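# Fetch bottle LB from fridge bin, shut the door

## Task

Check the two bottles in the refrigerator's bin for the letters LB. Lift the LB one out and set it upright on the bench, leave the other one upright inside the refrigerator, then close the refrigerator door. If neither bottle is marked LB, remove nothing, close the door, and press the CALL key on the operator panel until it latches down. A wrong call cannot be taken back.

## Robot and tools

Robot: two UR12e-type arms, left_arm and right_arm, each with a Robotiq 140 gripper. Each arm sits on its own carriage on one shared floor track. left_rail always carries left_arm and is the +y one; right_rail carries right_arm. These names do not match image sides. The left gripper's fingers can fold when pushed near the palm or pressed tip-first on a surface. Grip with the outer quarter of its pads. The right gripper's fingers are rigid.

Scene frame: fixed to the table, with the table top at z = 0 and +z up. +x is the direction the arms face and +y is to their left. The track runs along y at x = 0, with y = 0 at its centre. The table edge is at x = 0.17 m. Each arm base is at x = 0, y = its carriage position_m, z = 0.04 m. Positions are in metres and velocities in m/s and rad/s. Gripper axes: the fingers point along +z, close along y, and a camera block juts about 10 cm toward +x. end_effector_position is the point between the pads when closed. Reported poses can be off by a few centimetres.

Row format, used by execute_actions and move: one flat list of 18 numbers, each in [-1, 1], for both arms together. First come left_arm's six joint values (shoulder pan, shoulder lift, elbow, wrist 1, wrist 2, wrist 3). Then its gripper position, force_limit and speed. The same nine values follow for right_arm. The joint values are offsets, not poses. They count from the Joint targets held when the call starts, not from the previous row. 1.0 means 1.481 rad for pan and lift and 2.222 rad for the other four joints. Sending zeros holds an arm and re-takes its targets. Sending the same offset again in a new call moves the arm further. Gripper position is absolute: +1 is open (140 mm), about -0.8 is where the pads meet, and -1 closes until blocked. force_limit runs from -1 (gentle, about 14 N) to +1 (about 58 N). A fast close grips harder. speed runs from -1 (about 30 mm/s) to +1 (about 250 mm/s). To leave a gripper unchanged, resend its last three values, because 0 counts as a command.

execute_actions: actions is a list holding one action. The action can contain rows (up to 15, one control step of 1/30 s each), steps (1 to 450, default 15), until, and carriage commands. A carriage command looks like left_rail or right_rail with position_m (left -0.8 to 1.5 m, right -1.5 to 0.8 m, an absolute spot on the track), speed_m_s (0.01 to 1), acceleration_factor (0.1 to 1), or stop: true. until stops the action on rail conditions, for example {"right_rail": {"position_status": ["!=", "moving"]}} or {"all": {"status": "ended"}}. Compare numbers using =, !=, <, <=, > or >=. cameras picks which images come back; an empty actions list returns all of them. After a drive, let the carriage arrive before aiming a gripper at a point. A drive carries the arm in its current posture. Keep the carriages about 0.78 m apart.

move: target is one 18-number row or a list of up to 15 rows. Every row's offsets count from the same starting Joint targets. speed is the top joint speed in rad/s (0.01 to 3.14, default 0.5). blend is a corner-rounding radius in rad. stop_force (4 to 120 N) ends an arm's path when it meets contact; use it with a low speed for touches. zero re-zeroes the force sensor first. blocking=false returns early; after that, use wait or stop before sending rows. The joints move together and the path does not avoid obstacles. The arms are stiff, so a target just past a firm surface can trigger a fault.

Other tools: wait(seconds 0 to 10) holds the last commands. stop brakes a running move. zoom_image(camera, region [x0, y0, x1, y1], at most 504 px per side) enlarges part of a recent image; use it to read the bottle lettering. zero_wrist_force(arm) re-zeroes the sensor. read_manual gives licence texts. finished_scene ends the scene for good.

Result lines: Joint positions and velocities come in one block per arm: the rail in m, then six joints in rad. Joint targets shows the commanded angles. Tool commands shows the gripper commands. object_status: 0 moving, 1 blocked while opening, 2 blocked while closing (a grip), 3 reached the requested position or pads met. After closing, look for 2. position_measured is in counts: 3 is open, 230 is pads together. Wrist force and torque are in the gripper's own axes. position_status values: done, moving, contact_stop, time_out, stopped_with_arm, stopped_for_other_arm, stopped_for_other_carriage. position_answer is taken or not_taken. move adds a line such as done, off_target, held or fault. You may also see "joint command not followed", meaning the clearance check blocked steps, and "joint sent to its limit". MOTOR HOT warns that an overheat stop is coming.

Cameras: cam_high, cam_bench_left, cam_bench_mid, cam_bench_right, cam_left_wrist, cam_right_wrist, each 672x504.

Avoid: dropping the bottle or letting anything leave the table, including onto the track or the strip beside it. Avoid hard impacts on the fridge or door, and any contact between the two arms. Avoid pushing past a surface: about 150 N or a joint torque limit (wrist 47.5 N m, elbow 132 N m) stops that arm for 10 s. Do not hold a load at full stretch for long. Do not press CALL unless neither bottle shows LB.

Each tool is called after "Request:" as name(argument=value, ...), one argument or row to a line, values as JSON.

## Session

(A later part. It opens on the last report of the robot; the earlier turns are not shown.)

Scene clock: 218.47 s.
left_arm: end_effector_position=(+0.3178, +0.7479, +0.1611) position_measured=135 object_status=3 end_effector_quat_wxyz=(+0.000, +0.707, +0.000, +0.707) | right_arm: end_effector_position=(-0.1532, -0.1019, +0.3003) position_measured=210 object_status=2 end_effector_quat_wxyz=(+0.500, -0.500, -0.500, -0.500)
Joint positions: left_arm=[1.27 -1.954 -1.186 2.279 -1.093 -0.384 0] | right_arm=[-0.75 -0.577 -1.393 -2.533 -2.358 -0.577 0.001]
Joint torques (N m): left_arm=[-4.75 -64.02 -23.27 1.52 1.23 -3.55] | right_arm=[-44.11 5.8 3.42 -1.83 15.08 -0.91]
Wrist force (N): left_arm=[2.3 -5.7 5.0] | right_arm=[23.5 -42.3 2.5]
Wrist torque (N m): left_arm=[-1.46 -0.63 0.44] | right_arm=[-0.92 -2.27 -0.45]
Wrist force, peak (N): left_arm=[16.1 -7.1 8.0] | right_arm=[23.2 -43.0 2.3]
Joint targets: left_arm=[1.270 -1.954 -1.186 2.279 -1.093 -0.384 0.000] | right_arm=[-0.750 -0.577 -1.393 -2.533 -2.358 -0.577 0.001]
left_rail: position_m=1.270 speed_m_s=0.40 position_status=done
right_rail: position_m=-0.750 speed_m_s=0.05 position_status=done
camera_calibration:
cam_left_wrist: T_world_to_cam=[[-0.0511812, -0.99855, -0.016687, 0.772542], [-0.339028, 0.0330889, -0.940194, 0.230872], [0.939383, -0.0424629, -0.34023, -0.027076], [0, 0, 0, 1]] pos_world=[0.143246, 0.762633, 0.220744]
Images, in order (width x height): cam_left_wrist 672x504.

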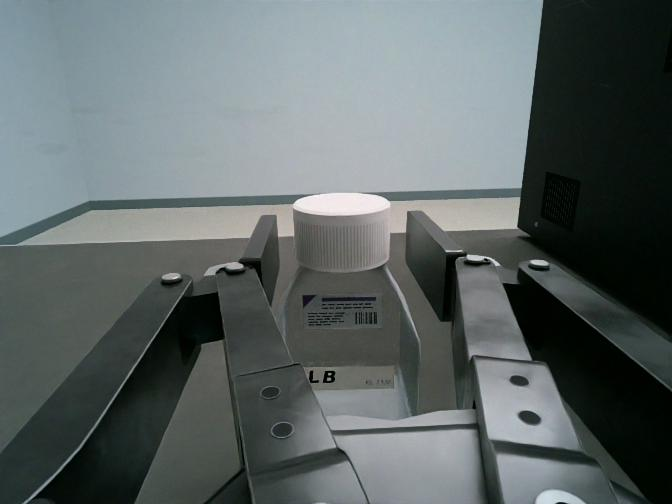

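Request:
move(
  target=[-0.1426,0.0130,-0.0163,0.0077,-0.0947,0,-0.05,-1,-1,0,0,0,0,0,0,-0.98,0,-1],
  speed=0.15,
  cameras=["cam_left_wrist"],
)

Request:
move(
  target=[
    [0,0,0,0,0,0,-0.05,-1,-1,-0.0448,-0.1051,0.0597,0.0108,0.0291,0,-0.98,0,-1],
    [0,0,0,0,0,0,-0.05,-1,-1,-0.0882,-0.1938,0.1226,0.0069,0.0590,0,-0.98,0,-1],
    [0,0,0,0,0,0,-0.05,-1,-1,-0.1732,-0.3433,0.2545,-0.0254,0.1202,0,-0.98,0,-1],
    [0,0,0,0,0,0,-0.05,-1,-1,-0.2571,-0.4765,0.3937,-0.0758,0.1821,0,-0.98,0,-1],
    [0,0,0,0,0,0,-0.05,-1,-1,-0.2985,-0.5411,0.4669,-0.1059,0.2134,0,-0.98,0,-1],
    [0,0,0,0,0,0,-0.05,-1,-1,-0.3399,-0.6055,0.5425,-0.1386,0.2447,0,-0.98,0,-1],
  ],
  speed=0.2,
  blend=[0.02,0.02,0.02,0.02,0.02,0],
  stop_force=60,
  cameras=["cam_high"],
)

Scene clock: 221.30 s.
left_arm: end_effector_position=(+0.1980, +0.7478, +0.1611) position_measured=135 object_status=3 end_effector_quat_wxyz=(+0.000, +0.707, +0.000, +0.707) | right_arm: end_effector_position=(-0.1532, -0.1019, +0.3003) position_measured=210 object_status=2 end_effector_quat_wxyz=(+0.500, -0.500, -0.500, -0.500)
Joint positions: left_arm=[1.27 -2.165 -1.166 2.243 -1.076 -0.594 0] | right_arm=[-0.75 -0.577 -1.393 -2.533 -2.358 -0.577 0.001]
Joint torques (N m): left_arm=[-8.61 -41.48 -32.59 5.15 -2.69 -3.57] | right_arm=[-43.48 7.34 3.17 -1.78 15.31 -0.72]
Wrist force (N): left_arm=[2.5 -5.8 4.6] | right_arm=[22.8 -42.4 2.6]
Wrist torque (N m): left_arm=[-1.46 -0.75 0.45] | right_arm=[-0.94 -2.09 -0.45]
Wrist force, peak (N): left_arm=[2.0 -5.8 6.2] | right_arm=[23.2 -42.9 2.3]
Joint targets: left_arm=[1.270 -2.165 -1.166 2.243 -1.076 -0.594 0.000] | right_arm=[-0.750 -0.577 -1.393 -2.533 -2.358 -0.577 0.001]
left_rail: position_m=1.270 speed_m_s=0.40 position_status=done
right_rail: position_m=-0.750 speed_m_s=0.05 position_status=done
move: done
camera_calibration:
cam_left_wrist: T_world_to_cam=[[-0.0519694, -0.998506, -0.0168509, 0.766634], [-0.338897, 0.033506, -0.940227, 0.189937], [0.939387, -0.0431523, -0.340132, 0.0859728], [0, 0, 0, 1]] pos_world=[0.0234488, 0.762835, 0.220744]
Images, in order (width x height): cam_left_wrist 672x504.

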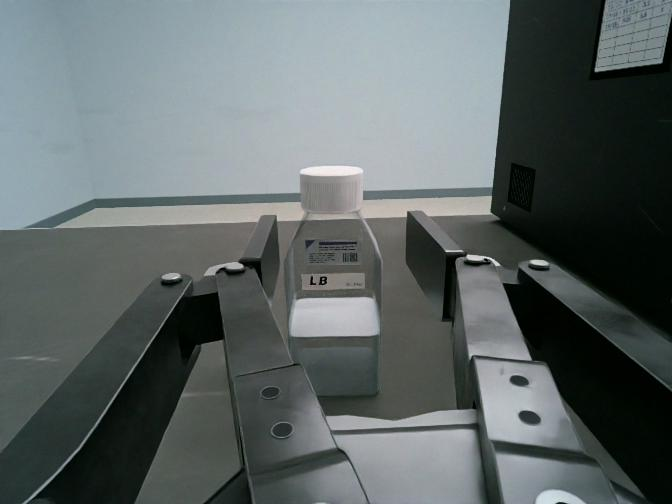

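Scene clock: 228.53 s.
left_arm: end_effector_position=(+0.1979, +0.7479, +0.1611) position_measured=135 object_status=3 end_effector_quat_wxyz=(+0.000, +0.707, +0.000, +0.707) | right_arm: end_effector_position=(+0.0193, +0.3066, +0.3004) position_measured=210 object_status=2 end_effector_quat_wxyz=(-0.184, +0.683, +0.182, +0.683)
Joint positions: left_arm=[1.27 -2.165 -1.166 2.243 -1.076 -0.594 0] | right_arm=[-0.75 -1.081 -2.289 -1.327 -2.666 -0.034 0.001]
Joint torques (N m): left_arm=[-12.02 -44.04 -33.71 4.73 -2.8 -3.6] | right_arm=[-19.02 43.58 24.1 -3.78 2.45 -0.87]
Wrist force (N): left_arm=[2.7 -5.6 4.8] | right_arm=[56.3 -0.1 6.1]
Wrist torque (N m): left_arm=[-1.40 -0.79 0.45] | right_arm=[-1.10 -2.11 -0.36]
Wrist force, peak (N): left_arm=[3.0 -6.1 4.9] | right_arm=[56.4 0.2 6.6]
Joint targets: left_arm=[1.270 -2.165 -1.166 2.243 -1.076 -0.594 0.000] | right_arm=[-0.750 -1.081 -2.290 -1.327 -2.666 -0.034 0.001]
left_rail: position_m=1.270 speed_m_s=0.40 position_status=done
right_rail: position_m=-0.750 speed_m_s=0.05 position_status=done
move: done
Images, in order (width x height): cam_high 672x504.

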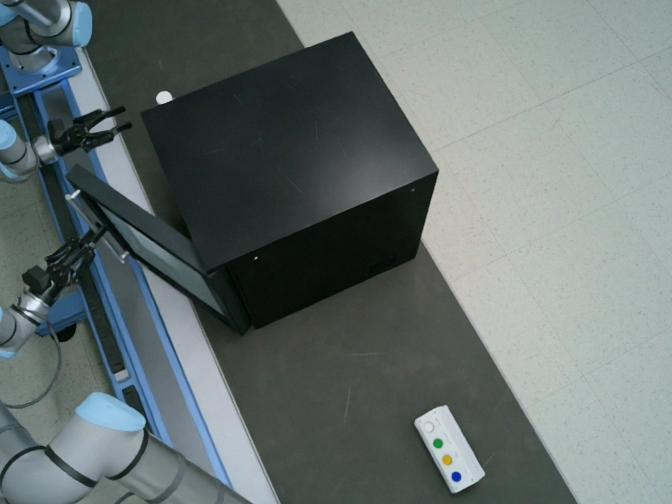

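Request:
move(
  target=[
    [0,0,0,0,0,0,-0.05,-1,-1,-0.0410,-0.0658,0.0799,-0.0362,0.0317,0,-0.98,0,-1],
    [0,0,0,0,0,0,-0.05,-1,-1,-0.0821,-0.1350,0.1662,-0.0763,0.0632,0,-0.98,0,-1],
    [0,0,0,0,0,0,-0.05,-1,-1,-0.1095,-0.1847,0.2294,-0.1064,0.0842,0,-0.98,0,-1],
    [0,0,0,0,0,0,-0.05,-1,-1,-0.1367,-0.2394,0.3004,-0.1409,0.1054,0,-0.98,0,-1],
  ],
  speed=0.14,
  blend=[0.02,0.02,0.02,0],
  stop_force=60,
  cameras=["cam_high"],
)

Scene clock: 234.93 s.
left_arm: end_effector_position=(+0.1979, +0.7479, +0.1611) position_measured=135 object_status=3 end_effector_quat_wxyz=(+0.000, +0.707, +0.000, +0.707) | right_arm: end_effector_position=(+0.1934, +0.3862, +0.3007) position_measured=210 object_status=2 end_effector_quat_wxyz=(-0.031, +0.706, +0.030, +0.706)
Joint positions: left_arm=[1.27 -2.165 -1.166 2.243 -1.076 -0.594 0] | right_arm=[-0.75 -1.283 -2.644 -0.66 -2.979 0.201 0.001]
Joint torques (N m): left_arm=[-10.24 -44.3 -33.21 5.13 -2.78 -3.72] | right_arm=[-25.4 63.99 24.38 -3.1 10.38 -0.56]
Wrist force (N): left_arm=[2.4 -5.7 4.9] | right_arm=[56.0 -20.0 5.2]
Wrist torque (N m): left_arm=[-1.44 -0.74 0.45] | right_arm=[-0.95 -2.00 -0.21]
Wrist force, peak (N): left_arm=[3.1 -6.0 5.0] | right_arm=[60.8 -4.4 6.8]
Joint targets: left_arm=[1.270 -2.165 -1.166 2.243 -1.076 -0.594 0.000] | right_arm=[-0.750 -1.283 -2.644 -0.660 -2.979 0.201 0.001]
left_rail: position_m=1.270 speed_m_s=0.40 position_status=done
right_rail: position_m=-0.750 speed_m_s=0.05 position_status=done
move: done
Images, in order (width x height): cam_high 672x504.

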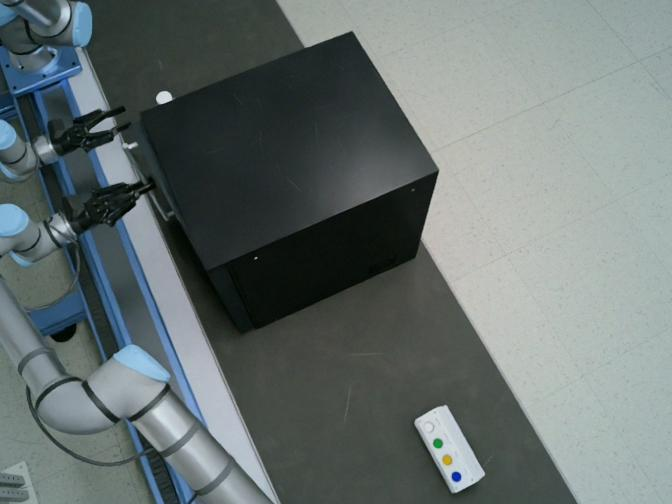

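Request:
move(
  target=[0,0,0,0,0,0,-0.05,-1,-1,-0.0277,-0.0662,0.0873,-0.0428,0.0207,0,-0.98,0,-1],
  speed=0.05,
  stop_force=40,
  cameras=["cam_high","cam_right_wrist"],
)

Scene clock: 240.17 s.
left_arm: end_effector_position=(+0.1979, +0.7479, +0.1611) position_measured=135 object_status=3 end_effector_quat_wxyz=(+0.000, +0.707, +0.000, +0.707) | right_arm: end_effector_position=(+0.2323, +0.3931, +0.3010) position_measured=210 object_status=2 end_effector_quat_wxyz=(-0.001, +0.707, -0.001, +0.707)
Joint positions: left_arm=[1.27 -2.165 -1.166 2.243 -1.076 -0.594 0] | right_arm=[-0.75 -1.324 -2.742 -0.466 -3.074 0.247 0.001]
Joint torques (N m): left_arm=[-10.18 -44.98 -33.43 5.1 -2.42 -2.98] | right_arm=[-28.14 72.51 29.31 -1.65 7.37 -0.71]
Wrist force (N): left_arm=[2.5 -5.6 4.9] | right_arm=[51.6 -12.5 1.2]
Wrist torque (N m): left_arm=[-1.42 -0.74 0.45] | right_arm=[-1.01 -1.98 -0.27]
Wrist force, peak (N): left_arm=[2.7 -6.0 5.1] | right_arm=[56.9 -19.6 5.5]
Joint targets: left_arm=[1.270 -2.165 -1.166 2.243 -1.076 -0.594 0.000] | right_arm=[-0.750 -1.324 -2.742 -0.466 -3.074 0.247 0.001]
left_rail: position_m=1.270 speed_m_s=0.40 position_status=done
right_rail: position_m=-0.750 speed_m_s=0.05 position_status=done
move: done
camera_calibration:
cam_right_wrist: T_world_to_cam=[[0.0327385, -0.99865, -0.0403253, 0.418165], [-0.337536, 0.0269291, -0.940927, 0.358246], [0.940743, 0.0444158, -0.336199, 0.0497778], [0, 0, 0, 1]] pos_world=[0.0604029, 0.405742, 0.370682]
Images, in order (width x height): cam_high 672x504, cam_right_wrist 672x504.

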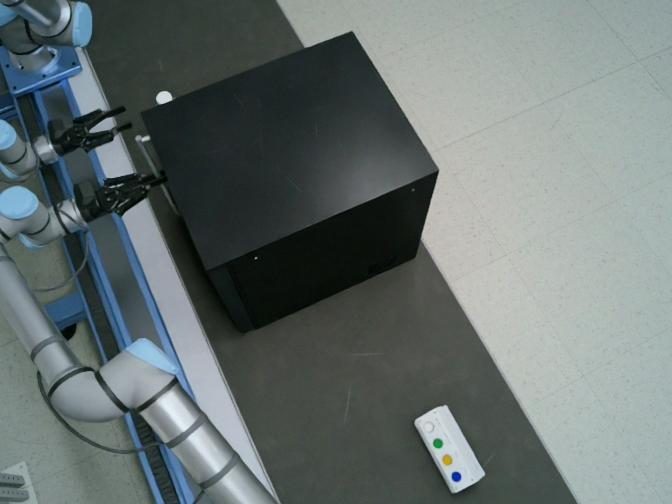

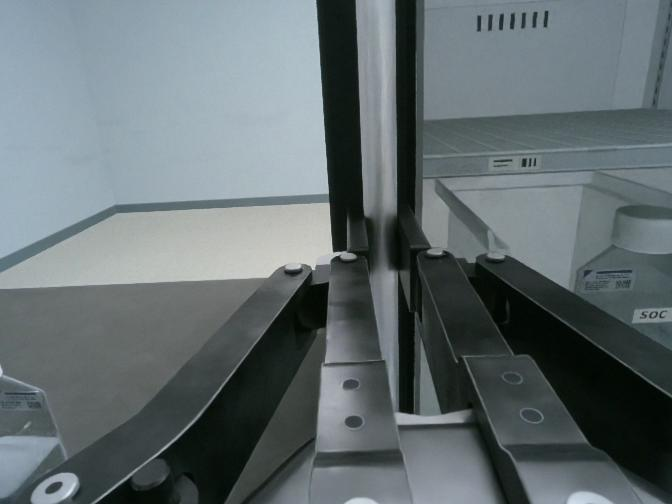

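Request:
execute_actions(
  actions=[
    {"rows":[[0,0,0,0,0,0,-0.05,-1,-1,0,0,0,0,0,0,0.5,-1,-1]],"steps":110},
  ],
)

Request:
move(
  target=[0,0,0,0,0,0,-0.05,-1,-1,0.0633,-0.0462,0.0610,-0.0306,0.0423,0,0.5,-1,-1],
  speed=0.2,
  cameras=["cam_high","cam_right_wrist"],
)

Scene clock: 244.27 s.
left_arm: end_effector_position=(+0.1979, +0.7479, +0.1611) position_measured=135 object_status=3 end_effector_quat_wxyz=(+0.000, +0.707, +0.000, +0.707) | right_arm: end_effector_position=(+0.2323, +0.3931, +0.3010) position_measured=66 object_status=3 end_effector_quat_wxyz=(-0.001, +0.707, -0.001, +0.707)
Joint positions: left_arm=[1.27 -2.165 -1.166 2.243 -1.076 -0.594 0] | right_arm=[-0.75 -1.324 -2.742 -0.466 -3.074 0.247 0.001]
Joint torques (N m): left_arm=[-11.29 -43.42 -33.75 4.93 -2.37 -3.37] | right_arm=[12.77 148.04 53.49 -1.4 -1.52 -0.66]
Wrist force (N): left_arm=[2.5 -5.5 4.8] | right_arm=[6.1 -6.1 5.5]
Wrist torque (N m): left_arm=[-1.40 -0.75 0.46] | right_arm=[-1.36 -2.24 -0.42]
Wrist force, peak (N): left_arm=[2.7 -6.1 4.8] | right_arm=[52.2 -12.5 1.1]
Joint targets: left_arm=[1.270 -2.165 -1.166 2.243 -1.076 -0.594 0.000] | right_arm=[-0.750 -1.324 -2.742 -0.466 -3.074 0.247 0.001]
left_rail: position_m=1.270 speed_m_s=0.40 position_status=done
right_rail: position_m=-0.750 speed_m_s=0.05 position_status=done

Scene clock: 245.47 s.
left_arm: end_effector_position=(+0.1979, +0.7479, +0.1611) position_measured=135 object_status=3 end_effector_quat_wxyz=(+0.000, +0.707, +0.000, +0.707) | right_arm: end_effector_position=(+0.1205, +0.3930, +0.3002) position_measured=66 object_status=3 end_effector_quat_wxyz=(+0.000, +0.707, -0.001, +0.707)
Joint positions: left_arm=[1.27 -2.165 -1.166 2.243 -1.076 -0.594 0] | right_arm=[-0.75 -1.23 -2.811 -0.331 -3.142 0.341 0.001]
Joint torques (N m): left_arm=[-10.13 -44.67 -31.97 4.75 -2.37 -3.11] | right_arm=[16.17 125.36 53.03 -4.61 4.68 -0.88]
Wrist force (N): left_arm=[2.7 -6.0 4.7] | right_arm=[6.6 -6.2 5.7]
Wrist torque (N m): left_arm=[-1.50 -0.80 0.45] | right_arm=[-1.39 -2.37 -0.42]
Wrist force, peak (N): left_arm=[2.9 -5.9 4.8] | right_arm=[6.3 -5.9 7.9]
Joint targets: left_arm=[1.270 -2.165 -1.166 2.243 -1.076 -0.594 0.000] | right_arm=[-0.750 -1.230 -2.811 -0.331 -3.142 0.341 0.001]
left_rail: position_m=1.270 speed_m_s=0.40 position_status=done
right_rail: position_m=-0.750 speed_m_s=0.05 position_status=done
move: done
camera_calibration:
cam_right_wrist: T_world_to_cam=[[0.0325192, -0.998691, -0.0394898, 0.42159], [-0.33729, 0.0262272, -0.941035, 0.320125], [0.940839, 0.0439212, -0.335995, 0.154716], [0, 0, 0, 1]] pos_world=[-0.0512983, 0.405847, 0.369881]
Images, in order (width x height): cam_high 672x504, cam_right_wrist 672x504.

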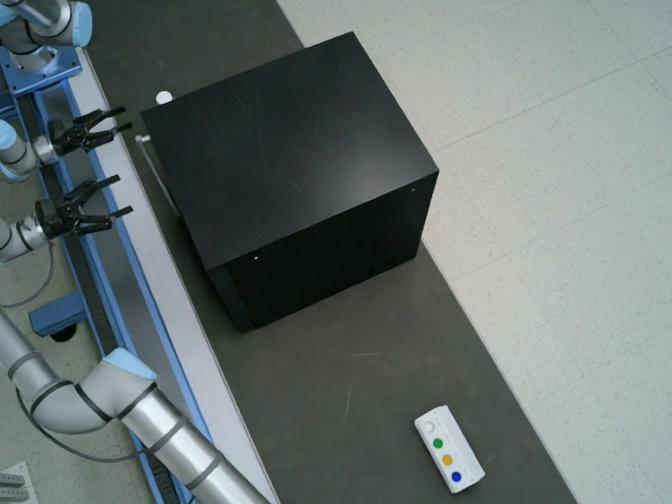

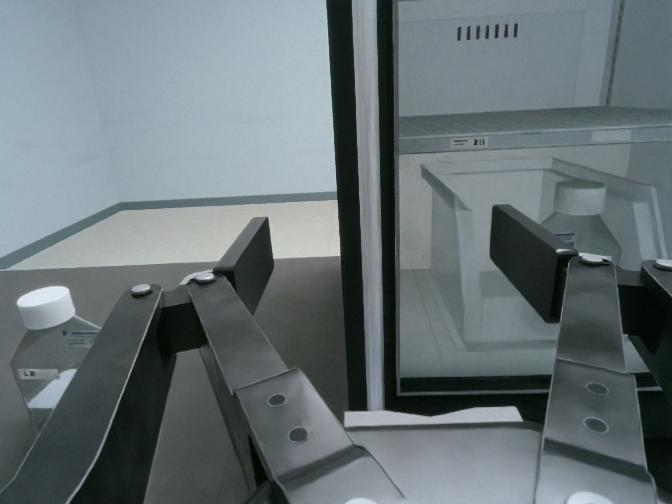

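Request:
finished_scene(
)

The scene is finished: the task was done.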